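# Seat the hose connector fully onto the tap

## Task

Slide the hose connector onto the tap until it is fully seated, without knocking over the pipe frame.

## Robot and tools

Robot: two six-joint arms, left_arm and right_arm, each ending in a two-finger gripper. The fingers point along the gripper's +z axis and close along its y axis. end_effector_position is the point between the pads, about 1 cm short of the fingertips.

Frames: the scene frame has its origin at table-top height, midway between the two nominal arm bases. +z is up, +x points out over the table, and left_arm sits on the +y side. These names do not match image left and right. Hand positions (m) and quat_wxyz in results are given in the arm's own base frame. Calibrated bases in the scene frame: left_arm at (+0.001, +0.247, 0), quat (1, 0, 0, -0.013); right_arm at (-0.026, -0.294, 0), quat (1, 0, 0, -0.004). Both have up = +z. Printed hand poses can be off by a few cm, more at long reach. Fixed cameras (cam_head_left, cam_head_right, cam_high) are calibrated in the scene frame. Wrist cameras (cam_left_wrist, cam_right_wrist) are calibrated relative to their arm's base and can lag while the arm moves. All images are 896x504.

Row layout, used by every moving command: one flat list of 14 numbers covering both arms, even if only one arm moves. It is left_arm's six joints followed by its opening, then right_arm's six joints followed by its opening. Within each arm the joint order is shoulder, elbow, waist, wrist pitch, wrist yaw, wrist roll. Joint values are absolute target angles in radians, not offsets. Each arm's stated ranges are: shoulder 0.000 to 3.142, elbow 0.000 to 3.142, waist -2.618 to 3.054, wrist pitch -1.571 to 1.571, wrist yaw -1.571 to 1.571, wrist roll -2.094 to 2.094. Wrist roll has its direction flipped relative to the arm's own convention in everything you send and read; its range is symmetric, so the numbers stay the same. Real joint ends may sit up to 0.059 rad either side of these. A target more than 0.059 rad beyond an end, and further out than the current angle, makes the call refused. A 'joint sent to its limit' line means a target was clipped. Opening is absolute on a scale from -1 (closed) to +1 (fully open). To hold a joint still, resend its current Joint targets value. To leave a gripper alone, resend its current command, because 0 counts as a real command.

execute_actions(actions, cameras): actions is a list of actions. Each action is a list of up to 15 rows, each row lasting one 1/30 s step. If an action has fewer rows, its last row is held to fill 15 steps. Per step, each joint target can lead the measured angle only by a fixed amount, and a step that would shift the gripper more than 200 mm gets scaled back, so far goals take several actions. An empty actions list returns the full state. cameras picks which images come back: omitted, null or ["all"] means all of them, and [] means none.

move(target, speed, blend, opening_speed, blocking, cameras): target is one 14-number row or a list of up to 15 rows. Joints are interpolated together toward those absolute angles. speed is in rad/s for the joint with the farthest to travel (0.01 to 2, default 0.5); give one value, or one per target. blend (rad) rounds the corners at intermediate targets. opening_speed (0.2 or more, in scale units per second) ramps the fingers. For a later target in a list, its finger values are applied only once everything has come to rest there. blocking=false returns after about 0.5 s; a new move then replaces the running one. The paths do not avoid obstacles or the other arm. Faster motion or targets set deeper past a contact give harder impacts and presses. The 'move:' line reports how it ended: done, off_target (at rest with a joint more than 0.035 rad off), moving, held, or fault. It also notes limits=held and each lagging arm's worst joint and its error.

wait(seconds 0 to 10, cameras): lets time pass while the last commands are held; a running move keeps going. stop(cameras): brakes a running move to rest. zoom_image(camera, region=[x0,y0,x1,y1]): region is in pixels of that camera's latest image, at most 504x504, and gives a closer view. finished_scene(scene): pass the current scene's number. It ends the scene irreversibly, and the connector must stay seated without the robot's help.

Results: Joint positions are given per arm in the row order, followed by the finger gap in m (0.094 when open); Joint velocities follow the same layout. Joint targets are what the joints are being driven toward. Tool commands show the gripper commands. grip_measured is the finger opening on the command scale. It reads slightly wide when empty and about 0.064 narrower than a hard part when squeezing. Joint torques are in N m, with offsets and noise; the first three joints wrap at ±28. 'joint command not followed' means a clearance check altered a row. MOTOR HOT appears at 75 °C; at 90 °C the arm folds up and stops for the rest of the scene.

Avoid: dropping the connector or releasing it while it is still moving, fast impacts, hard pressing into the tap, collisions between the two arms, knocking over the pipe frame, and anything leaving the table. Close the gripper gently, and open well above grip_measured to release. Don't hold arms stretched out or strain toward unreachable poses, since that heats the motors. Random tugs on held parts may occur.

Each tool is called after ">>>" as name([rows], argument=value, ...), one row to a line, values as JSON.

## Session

>>> execute_actions(actions=[])

Scene clock: 0.00 s.
left_arm: end_effector_position=(+0.3797, +0.0096, +0.1314) grip_measured=+1.000 end_effector_quat_wxyz=(+0.674, -0.049, +0.736, +0.043) | right_arm: end_effector_position=(+0.3703, -0.0229, +0.1465) grip_measured=+1.000 end_effector_quat_wxyz=(+0.687, +0.103, +0.717, -0.059)
Joint names: [shoulder, elbow, waist, wrist pitch, wrist yaw, wrist roll]
Joint positions: left_arm=[1.574 0.24 -0.06 1.244 -0.189 0.021 0.094] | right_arm=[1.508 0.222 0.079 1.235 0.307 -0.073 0.094]
Joint velocities: within noise
Joint torques (N m): no reading
Heat: left arm: 47 °C; right arm: 42 °C.
Joint targets: left_arm=[1.567 0.248 -0.060 1.255 -0.189 0.021] | right_arm=[1.501 0.231 0.079 1.245 0.307 -0.073]
Tool commands: left_gripper/opening=+1.0 right_gripper/opening=+1.0
camera_calibration:
cam_left_wrist: T_world_to_cam=[[0.100952, -0.994887, -0.0030159, -0.0294724], [-0.491158, -0.0472015, -0.869791, 0.343012], [0.865201, 0.0892883, -0.493412, -0.172324], [0, 0, 0, 1]] pos_world=[0.320543, 0.00225556, 0.213232]
cam_right_wrist: T_world_to_cam=[[-0.247168, -0.966712, -0.0661484, 0.0778505], [-0.428952, 0.170376, -0.887114, 0.334716], [0.868854, -0.190892, -0.456785, -0.17301], [0, 0, 0, 1]] pos_world=[0.31314, -0.0147947, 0.223053]

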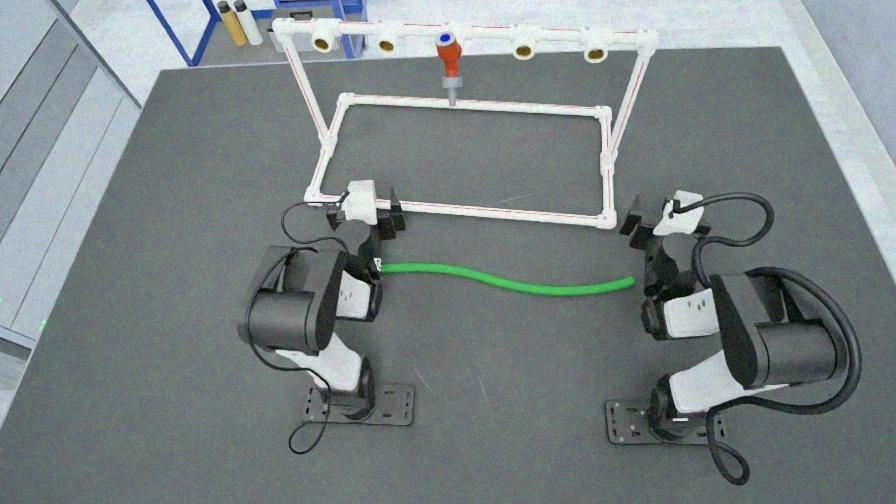

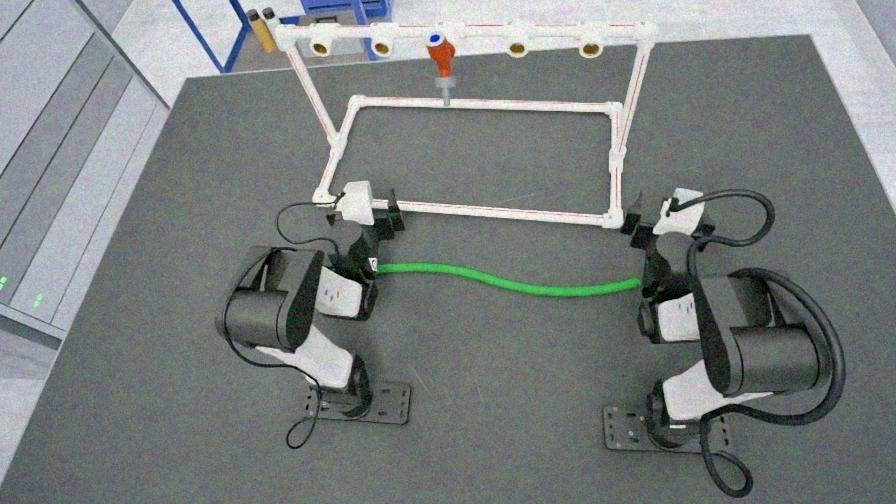

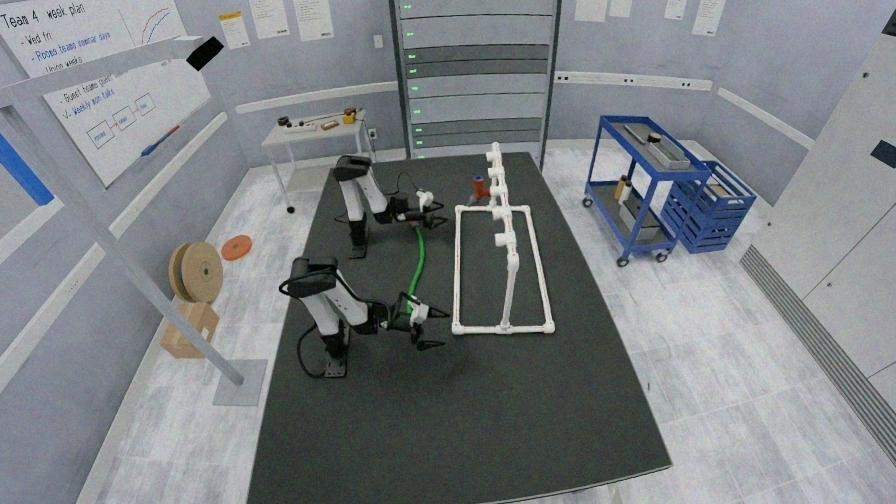

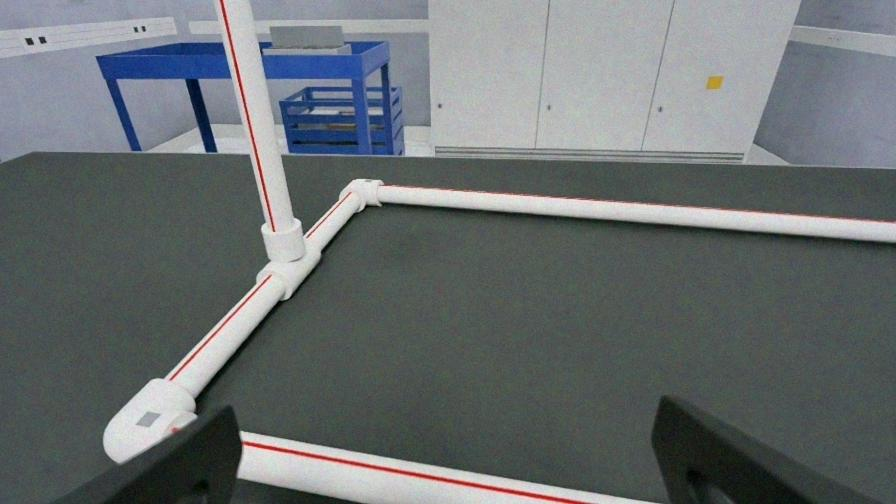

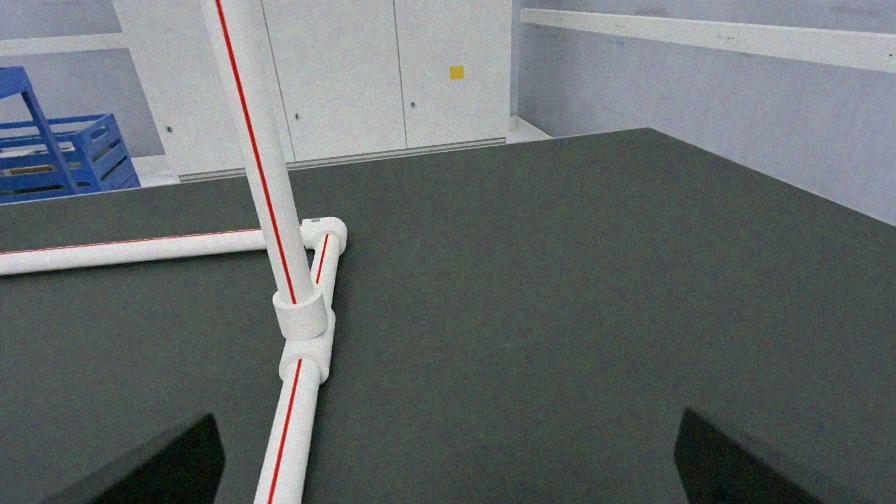

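>>> zoom_image(camera="cam_head_left", region=[300, 170, 480, 330])

>>> zoom_image(camera="cam_head_left", region=[400, 10, 500, 120])

>>> zoom_image(camera="cam_high", region=[380, 140, 540, 340])

>>> zoom_image(camera="cam_head_right", region=[400, 10, 500, 120])

Scaled by 2.800 from the camera's 896x504 image, which has a finer 1280x720 frame.

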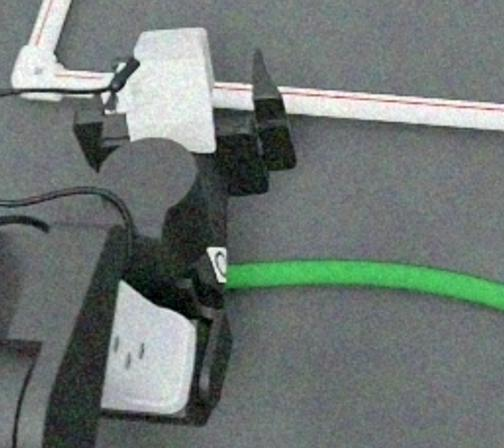

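Scaled by 4.582 from the camera's 896x504 image, which has a finer 1280x720 frame.

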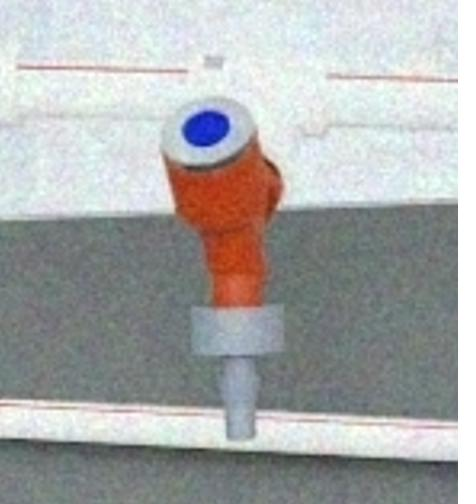

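Scaled by 2.520 from the camera's 896x504 image, which has a finer 1280x720 frame.

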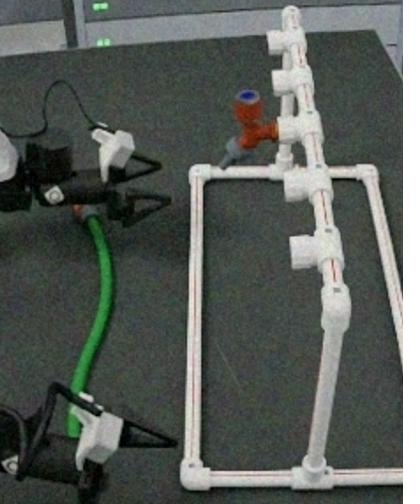

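Scaled by 4.582 from the camera's 896x504 image, which has a finer 1280x720 frame.

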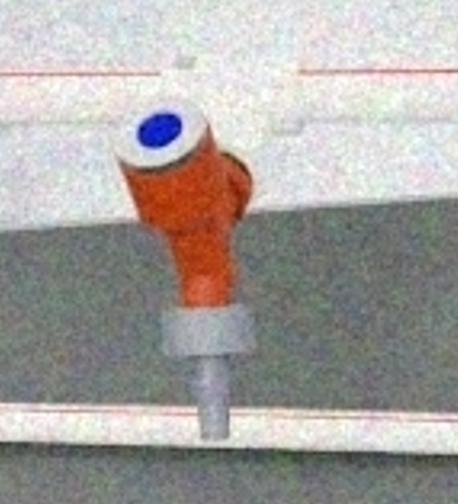

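>>> move([
  [1.45,0.9,0.2,0.5,0.5,0.012,1,1.501,0.231,0.079,1.245,0.307,-0.073,1],
  [1.45,1.3,0.4,0.0,1.3,0.012,1,1.501,0.6,0.0,1.0,0.2,-0.073,1],
], speed=0.8, blend=[0.2,0])

>>> zoom_image(camera="cam_head_left", region=[300, 200, 460, 320])

Scene clock: 19.07 s.
left_arm: end_effector_position=(+0.4030, -0.0102, +0.3613) grip_measured=+1.000 end_effector_quat_wxyz=(+0.585, +0.243, +0.684, -0.360) | right_arm: end_effector_position=(+0.4394, -0.0328, +0.2325) grip_measured=+1.000 end_effector_quat_wxyz=(+0.729, +0.099, +0.676, -0.043)
Joint positions: left_arm=[1.478 1.273 0.396 0.008 1.285 0.021 0.094] | right_arm=[1.508 0.575 0.007 1.001 0.21 -0.073 0.094]
Joint torques (N m): left_arm=[-6.87 10.37 0.35 1.66 0.41 -0.15] | right_arm=[-5.68 9.5 -0.65 1.7 -0.15 -0.08]
Joint targets: left_arm=[1.450 1.300 0.400 0.000 1.300 0.012] | right_arm=[1.501 0.600 0.000 1.000 0.200 -0.073]
move: done
camera_calibration:
cam_left_wrist: T_world_to_cam=[[-0.774461, -0.600073, 0.200308, 0.232457], [-0.422031, 0.254195, -0.870216, 0.528883], [0.471276, -0.758484, -0.450113, 0.057227], [0, 0, 0, 1]]
cam_right_wrist: T_world_to_cam=[[-0.212776, -0.972188, -0.0978604, 0.0831458], [-0.324338, 0.164749, -0.931484, 0.406525], [0.9217, -0.166457, -0.350372, -0.242763], [0, 0, 0, 1]]

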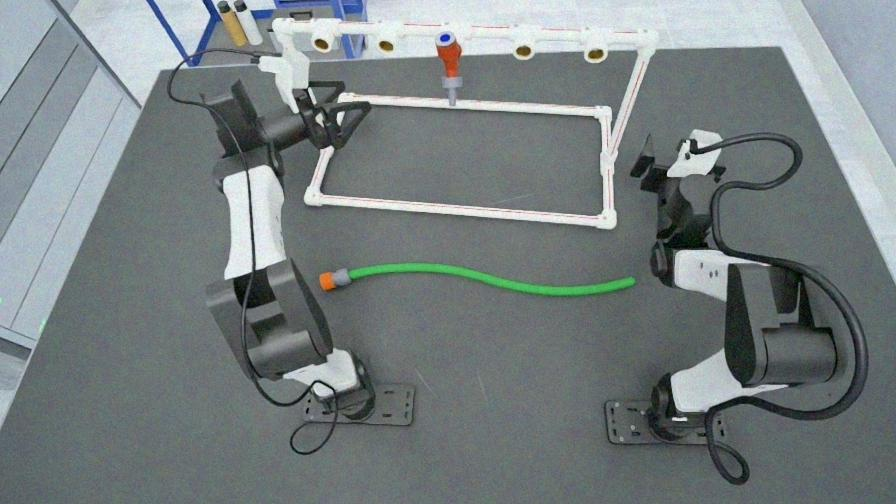

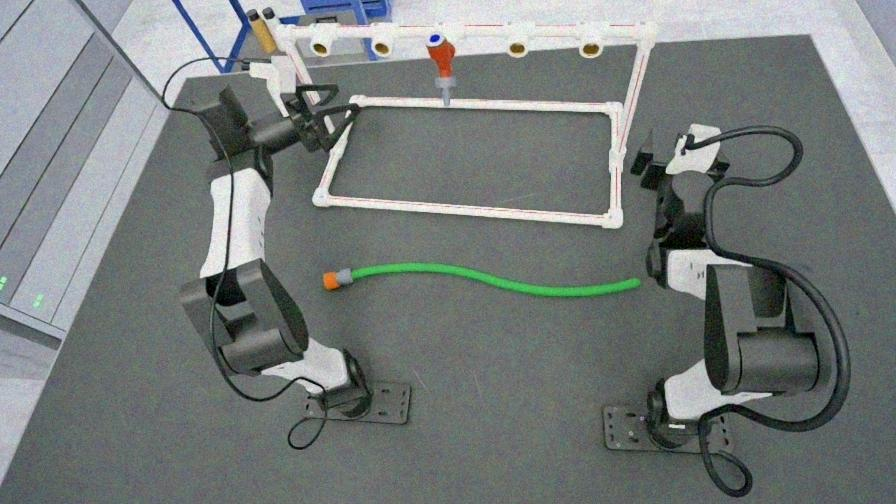

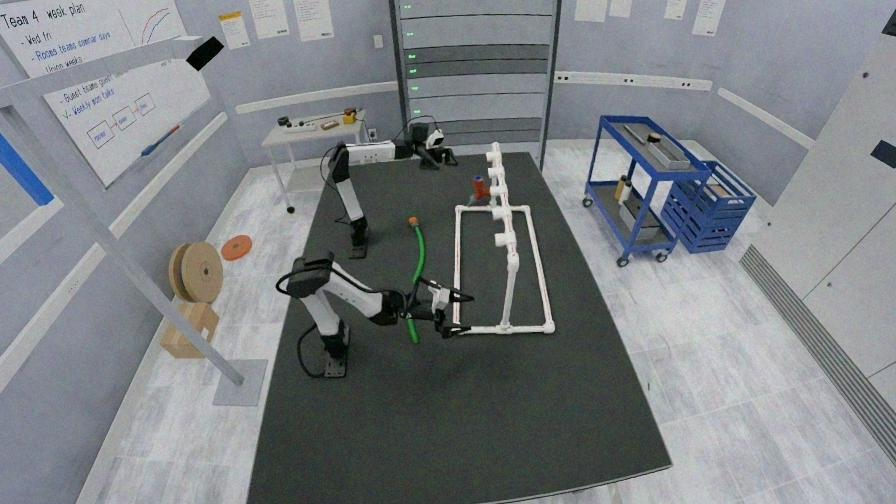

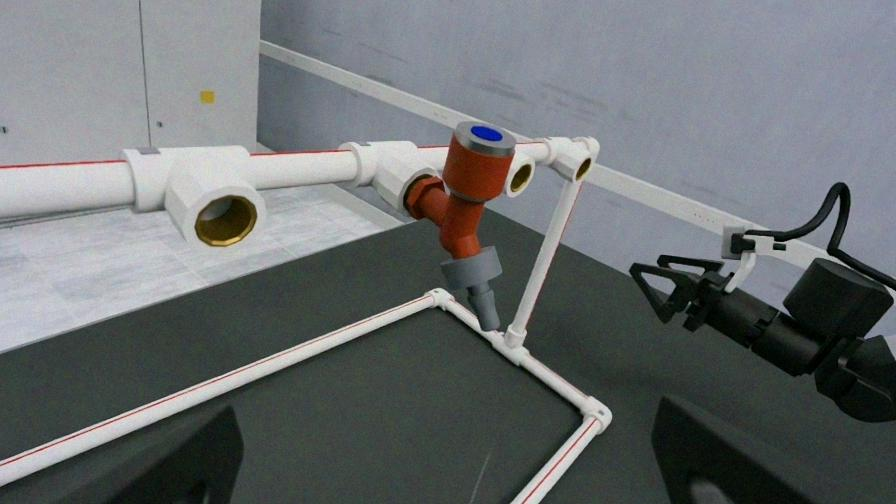

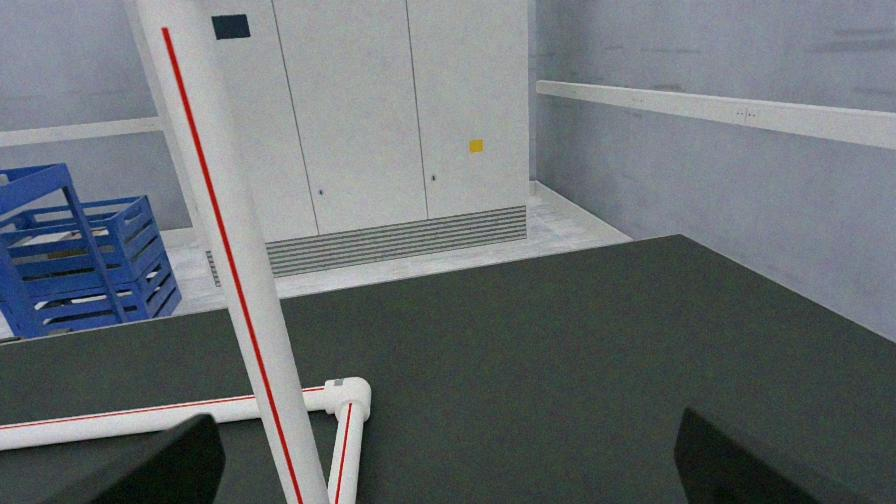

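Scaled by 3.150 from the camera's 896x504 image, which has a finer 1280x720 frame.

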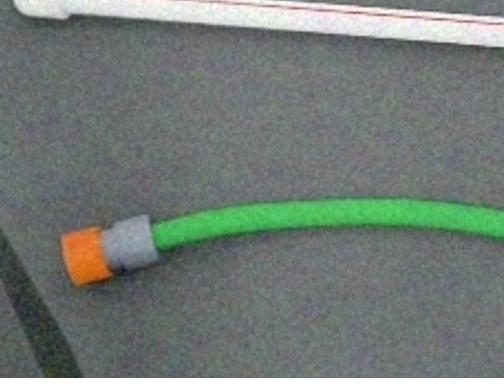

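>>> zoom_image(camera="cam_left_wrist", region=[370, 100, 560, 350])

Scaled by 2.016 from the camera's 896x504 image, which has a finer 1280x720 frame.

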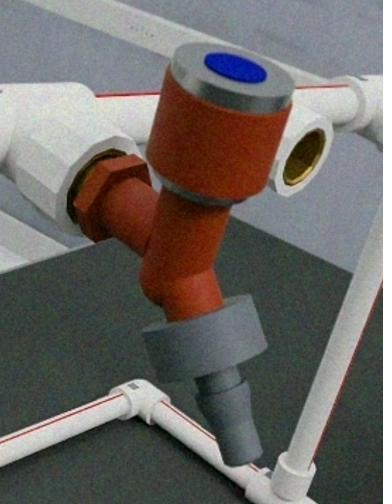

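>>> move([
  [1.3,1.3,0.42,-0.7,0.4,0.8,1,1.501,0.6,0.0,1.0,0.2,-0.073,1],
  [1.50,1.365,0.267,-1.40,-0.012,1.625,1,1.501,0.6,0.0,1.0,0.2,-0.073,1],
], speed=0.8, blend=[0.2,0], cameras=["cam_left_wrist"])

Scene clock: 45.20 s.
left_arm: end_effector_position=(+0.2490, +0.0690, +0.1536) grip_measured=+1.000 end_effector_quat_wxyz=(-0.013, +0.809, -0.588, +0.012) | right_arm: end_effector_position=(+0.4394, -0.0328, +0.2323) grip_measured=+1.000 end_effector_quat_wxyz=(+0.729, +0.099, +0.676, -0.042)
Joint positions: left_arm=[1.489 1.339 0.272 -1.385 0.003 1.611 0.094] | right_arm=[1.508 0.575 0.007 1 0.21 -0.073 0.094]
Joint torques (N m): left_arm=[-2.99 9.11 -0.49 0.18 -0.11 0.11] | right_arm=[-5.71 9.46 -0.68 1.68 -0.16 -0.07]
Heat: left arm: 54 °C; right arm: 46 °C.
Joint targets: left_arm=[1.500 1.365 0.267 -1.400 -0.012 1.625] | right_arm=[1.501 0.600 0.000 1.000 0.200 -0.073]
move: done
camera_calibration:
cam_left_wrist: T_world_to_cam=[[0.952263, 0.298444, 0.0642374, -0.268732], [0.246088, -0.874963, 0.41699, -0.0231632], [0.180653, -0.381276, -0.906638, 0.21286], [0, 0, 0, 1]]
Images, in order: cam_left_wrist.

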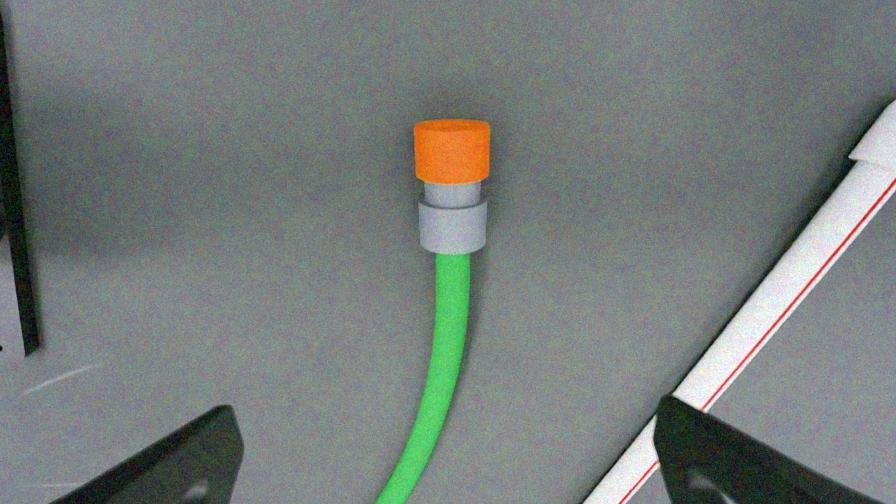

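>>> move([
  [1.666,0.975,0.257,-0.90,-0.012,1.625,1,1.501,0.6,0.0,1.0,0.2,-0.073,1],
  [1.666,0.975,0.257,-0.90,-0.012,1.625,-0.45,1.501,0.6,0.0,1.0,0.2,-0.073,1],
], speed=0.35, opening_speed=0.5, cameras=["cam_left_wrist"])

Scene clock: 57.50 s.
left_arm: end_effector_position=(+0.2556, +0.0687, +0.0236) grip_measured=-0.321 end_effector_quat_wxyz=(+0.010, +0.806, -0.591, -0.007) | right_arm: end_effector_position=(+0.4394, -0.0328, +0.2323) grip_measured=+1.000 end_effector_quat_wxyz=(+0.729, +0.099, +0.676, -0.042)
Joint positions: left_arm=[1.655 0.976 0.264 -0.916 0.002 1.613 0.032] | right_arm=[1.508 0.575 0.007 1 0.21 -0.073 0.094]
Joint torques (N m): left_arm=[-3.75 5.96 -0.55 0.36 -0.13 0.09] | right_arm=[-5.71 9.47 -0.68 1.68 -0.16 -0.07]
Joint targets: left_arm=[1.666 0.975 0.257 -0.900 -0.012 1.625] | right_arm=[1.501 0.600 0.000 1.000 0.200 -0.073]
move: done
camera_calibration:
cam_left_wrist: T_world_to_cam=[[0.956507, 0.291677, 0.00445333, -0.265753], [0.263596, -0.870759, 0.415085, 0.024407], [0.124948, -0.395857, -0.909772, 0.108933], [0, 0, 0, 1]]
Images, in order: cam_left_wrist.

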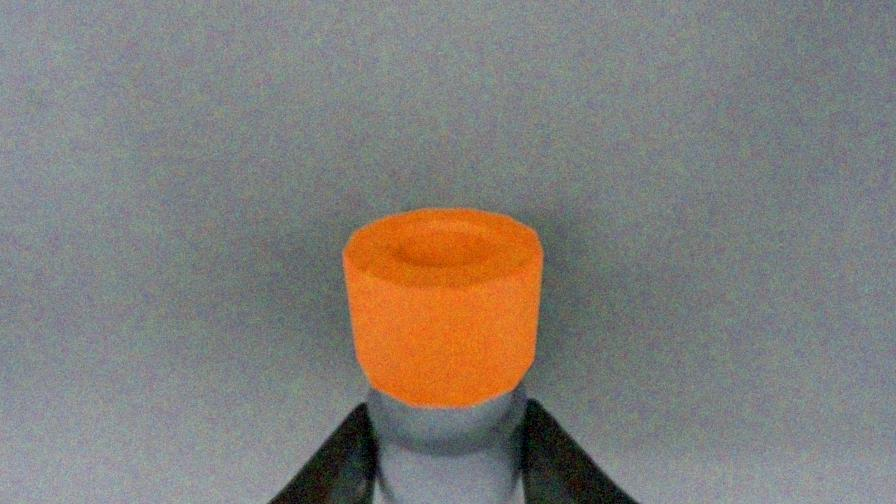

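>>> move([
  [1.54,1.36,0.264,-1.39,-0.012,1.625,-0.5,1.6,1.0,0.2,0.5,0.1,-1.0,0.6],
  [1.42,1.06,0.0,-0.3,0,0.5,-0.5,1.7387,1.45,0.49,0.33,0,-1.571,0.6],
  [1.42,1.06,-0.355,-0.085,0,0.136,-0.5,1.7387,1.45,0.49,0.33,0,-1.571,0.6],
], speed=0.6, blend=[0.1,0.1,0])

Scene clock: 71.13 s.
left_arm: end_effector_position=(+0.4253, -0.1568, +0.2185) grip_measured=-0.323 end_effector_quat_wxyz=(+0.489, +0.073, +0.859, -0.133) | right_arm: end_effector_position=(+0.4956, +0.2597, +0.3596) grip_measured=+0.603 end_effector_quat_wxyz=(+0.374, +0.361, +0.601, +0.607)
Joint positions: left_arm=[1.453 1.065 -0.355 -0.12 -0.005 0.184 0.032] | right_arm=[1.731 1.417 0.485 0.33 0.008 -1.559 0.075]
Joint torques (N m): left_arm=[-7.41 7.66 -0.06 2.64 0.15 -0.55] | right_arm=[-7.54 11.77 0.39 1.72 -0.13 -0.15]
Joint targets: left_arm=[1.420 1.060 -0.355 -0.085 0.000 0.136] | right_arm=[1.739 1.450 0.490 0.330 0.000 -1.571]
move: off_target (left_arm); left_arm: the wrist roll is farthest, 0.048 rad from its target
camera_calibration:
cam_left_wrist: T_world_to_cam=[[-0.282661, -0.945318, 0.162716, -0.0646801], [-0.800335, 0.138918, -0.583237, 0.531343], [0.52874, -0.295086, -0.795838, -0.0049747], [0, 0, 0, 1]]
cam_right_wrist: T_world_to_cam=[[-0.000780748, -0.00228481, -0.999997, 0.359417], [-0.784557, 0.620056, -0.000804169, 0.270114], [0.620056, 0.784554, -0.00227667, -0.424068], [0, 0, 0, 1]]

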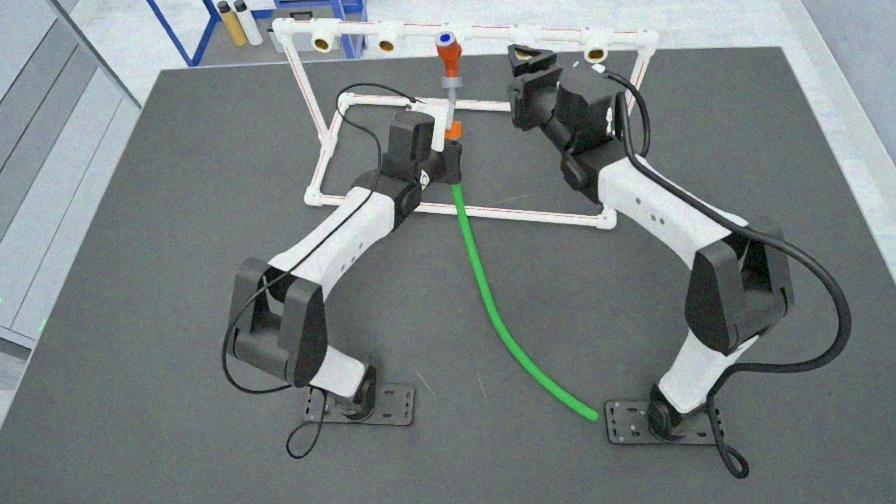

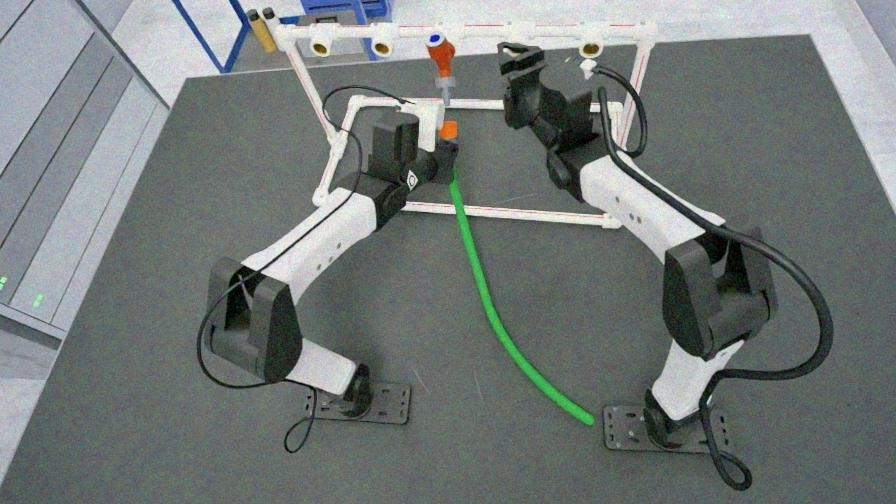

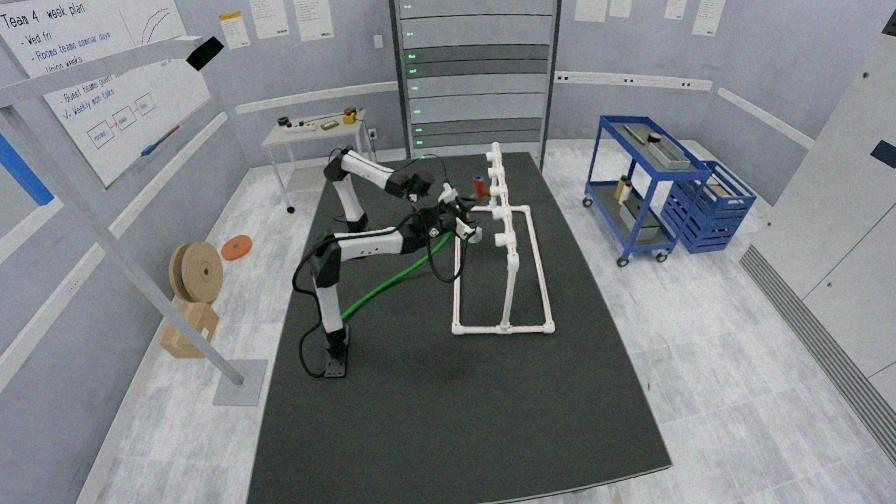

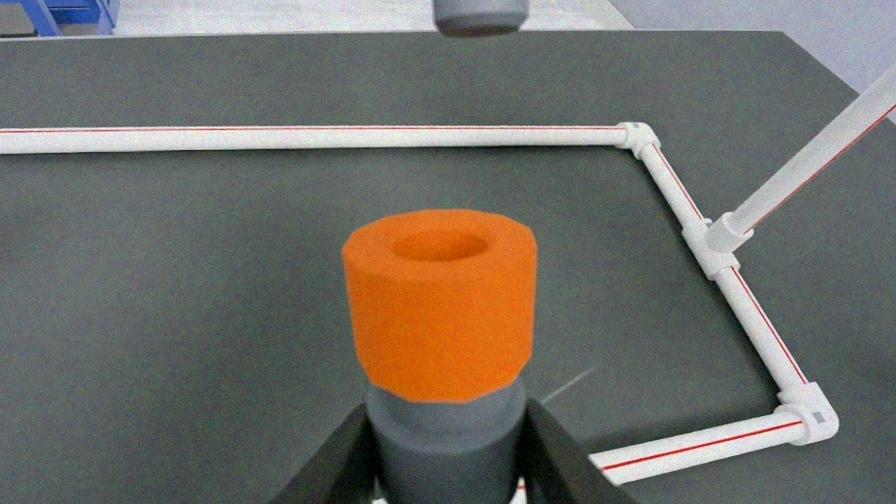

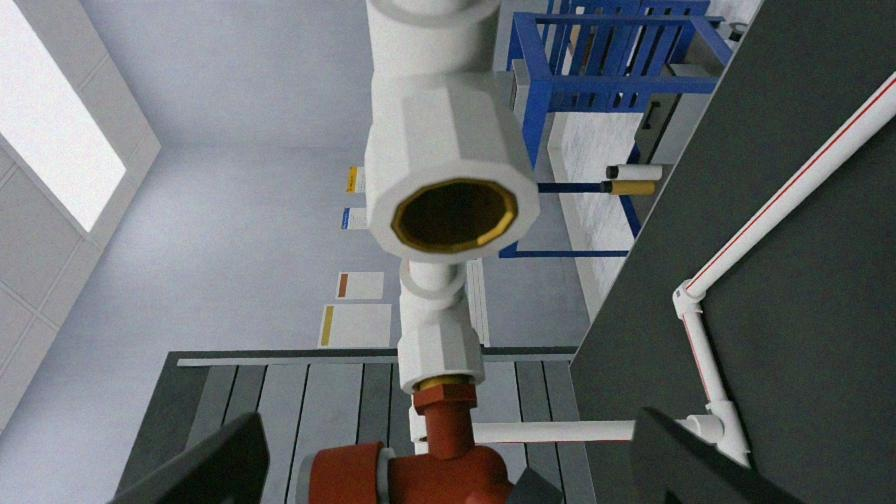

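>>> move([
  [1.42,1.06,-0.355,-0.085,0,0.120,-0.5,1.507,1.21,0.423,0.323,0,-1.575,0.6],
  [1.42,1.06,-0.355,-0.085,0,0.120,-0.5,1.936,1.71,0.423,0.255,0,-1.575,0.6],
], speed=0.3)

Scene clock: 86.70 s.
left_arm: end_effector_position=(+0.4253, -0.1568, +0.2186) grip_measured=-0.323 end_effector_quat_wxyz=(+0.490, +0.080, +0.859, -0.129) | right_arm: end_effector_position=(+0.5551, +0.2533, +0.3598) grip_measured=+0.603 end_effector_quat_wxyz=(+0.386, +0.380, +0.594, +0.595)
Joint positions: left_arm=[1.453 1.065 -0.355 -0.12 -0.005 0.167 0.032] | right_arm=[1.927 1.676 0.429 0.256 0.004 -1.564 0.075]
Joint torques (N m): left_arm=[-7.39 7.64 0.02 2.63 0.14 -0.53] | right_arm=[-8.96 11.89 -0.62 1.73 -0.09 -0.14]
Joint targets: left_arm=[1.420 1.060 -0.355 -0.085 0.000 0.120] | right_arm=[1.936 1.710 0.423 0.255 0.000 -1.575]
move: off_target (left_arm); left_arm: the wrist roll is farthest, 0.047 rad from its target
camera_calibration:
cam_left_wrist: T_world_to_cam=[[-0.291229, -0.945092, 0.148282, -0.0578623], [-0.795997, 0.153417, -0.585535, 0.532358], [0.530635, -0.288556, -0.79697, -0.00447162], [0, 0, 0, 1]]
cam_right_wrist: T_world_to_cam=[[-0.0124686, -0.00257936, -0.999919, 0.366147], [-0.75134, 0.65987, 0.00766676, 0.289218], [0.659797, 0.751375, -0.0101657, -0.466673], [0, 0, 0, 1]]

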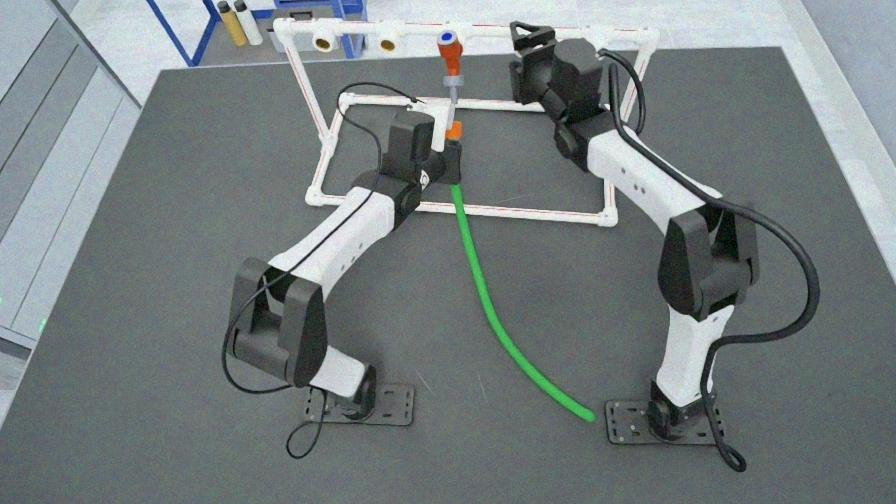

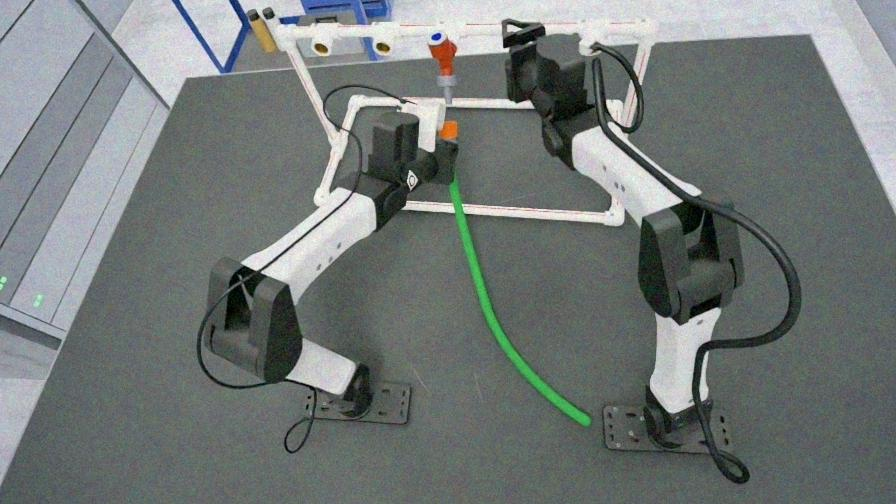

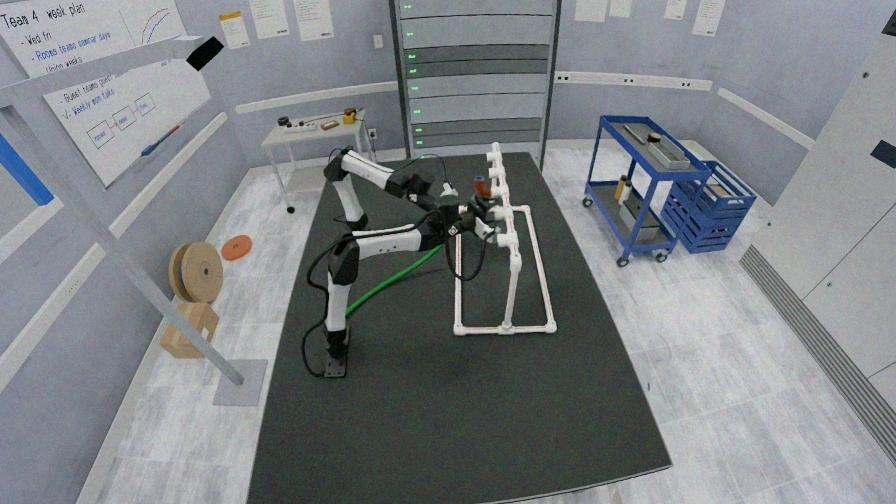

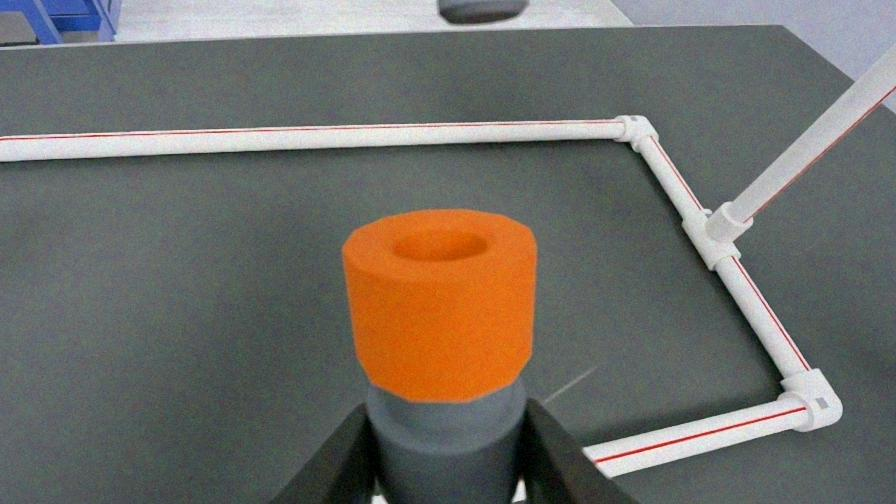

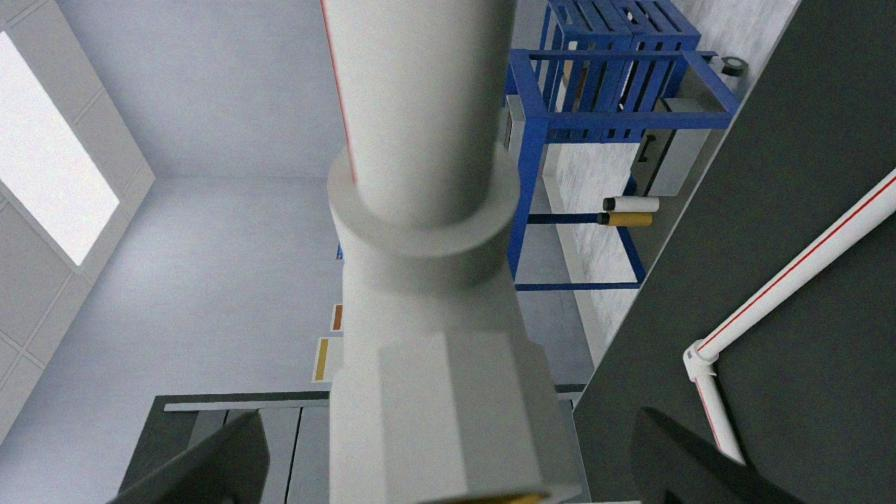

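>>> move(target=[1.42,1.06,-0.355,-0.085,0,0.120,-0.5,1.936,1.71,0.423,0.255,0,-1.575,-0.7], opening_speed=0.4)

Scene clock: 101.63 s.
left_arm: end_effector_position=(+0.4253, -0.1568, +0.2186) grip_measured=-0.323 end_effector_quat_wxyz=(+0.490, +0.080, +0.859, -0.129) | right_arm: end_effector_position=(+0.5551, +0.2533, +0.3589) grip_measured=-0.279 end_effector_quat_wxyz=(+0.385, +0.381, +0.595, +0.594)
Joint positions: left_arm=[1.453 1.065 -0.355 -0.12 -0.005 0.167 0.032] | right_arm=[1.927 1.677 0.429 0.252 0.004 -1.565 0.034]
Joint torques (N m): left_arm=[-7.39 7.68 0.03 2.64 0.15 -0.53] | right_arm=[-8.98 11.82 -0.61 1.75 -0.09 -0.12]
Heat: left arm: 53 °C; right arm: 52 °C.
Joint targets: left_arm=[1.420 1.060 -0.355 -0.085 0.000 0.120] | right_arm=[1.936 1.710 0.423 0.255 0.000 -1.575]
move: off_target (left_arm); left_arm: the wrist roll is farthest, 0.047 rad from its target
camera_calibration:
cam_left_wrist: T_world_to_cam=[[-0.291229, -0.945092, 0.148282, -0.0578623], [-0.795997, 0.153417, -0.585535, 0.532358], [0.530635, -0.288556, -0.79697, -0.00447162], [0, 0, 0, 1]]
cam_right_wrist: T_world_to_cam=[[-0.016566, -0.00277693, -0.999859, 0.367608], [-0.751307, 0.659868, 0.0106153, 0.28815], [0.659745, 0.751377, -0.0130177, -0.465633], [0, 0, 0, 1]]

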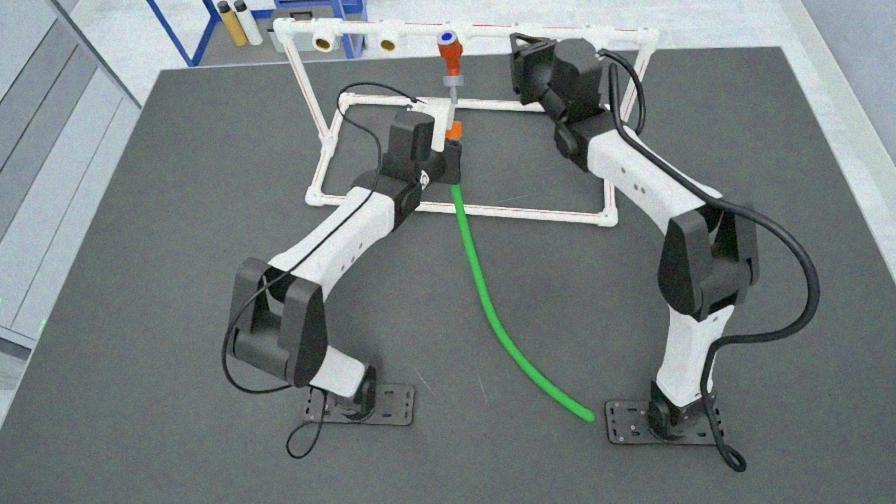

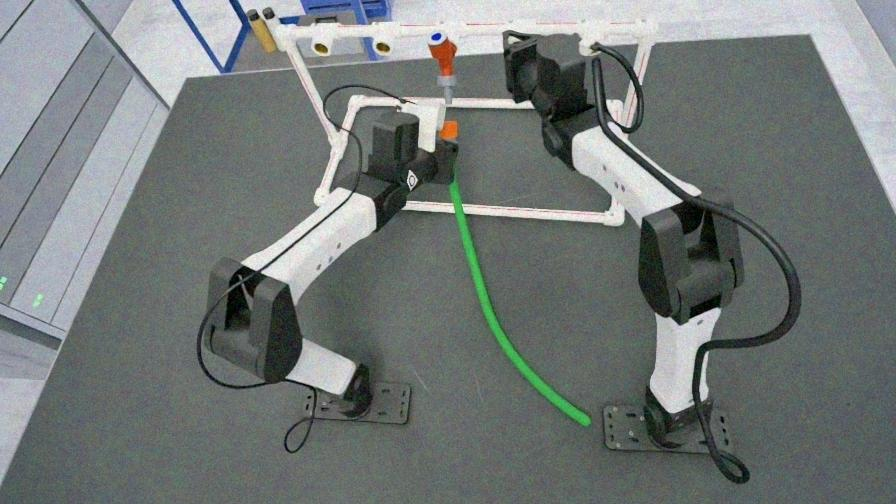

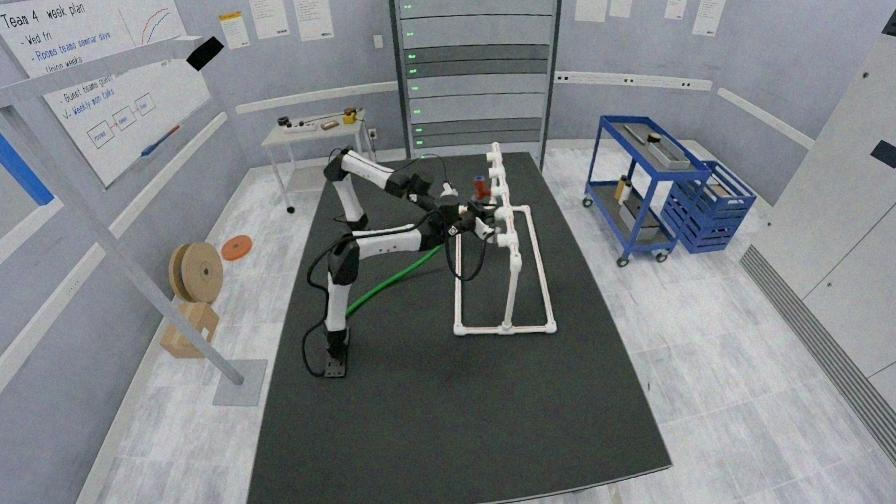

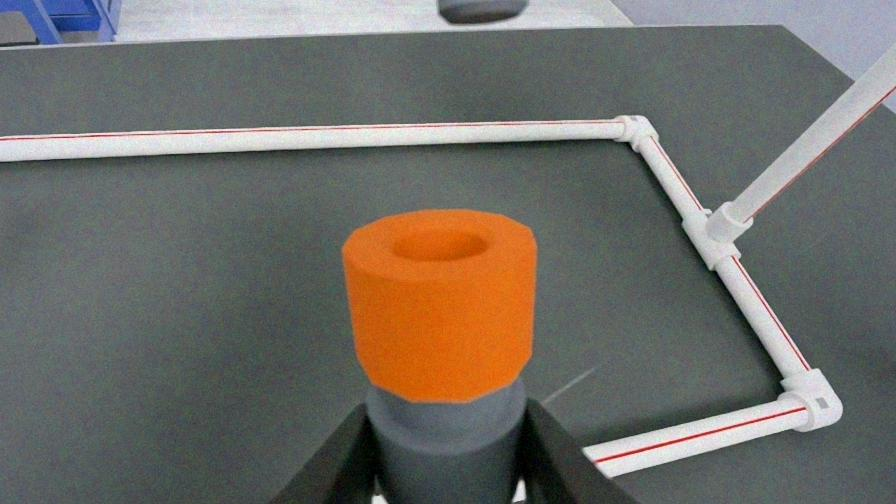

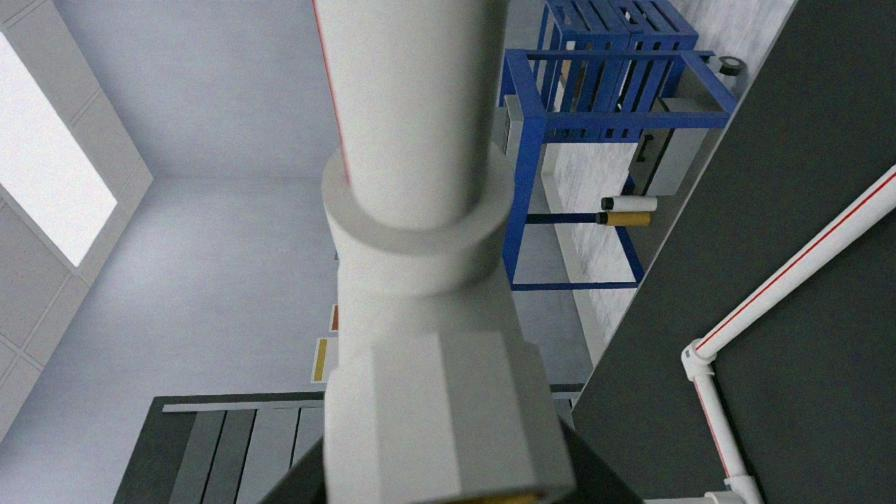

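>>> zoom_image(camera="cam_left_wrist", region=[300, 0, 660, 300])

>>> zoom_image(camera="cam_head_left", region=[400, 10, 520, 200])

>>> zoom_image(camera="cam_head_right", region=[390, 10, 510, 200])

Scaled by 1.400 from the camera's 896x504 image, which has a finer 1280x720 frame.

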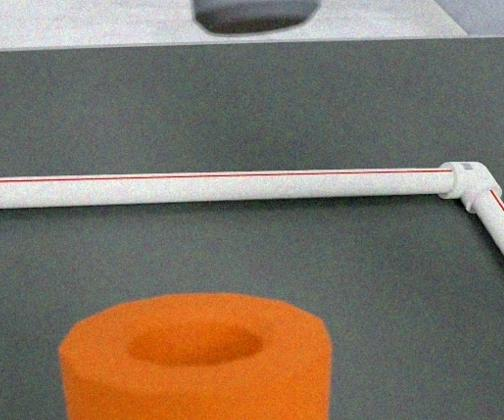

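Scaled by 2.653 from the camera's 896x504 image, which has a finer 1280x720 frame.

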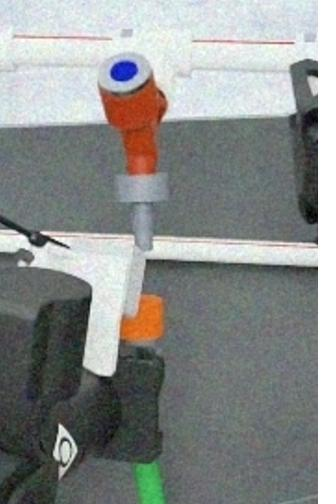

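Scaled by 2.653 from the camera's 896x504 image, which has a finer 1280x720 frame.

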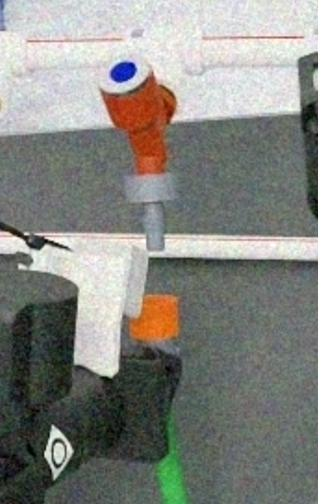

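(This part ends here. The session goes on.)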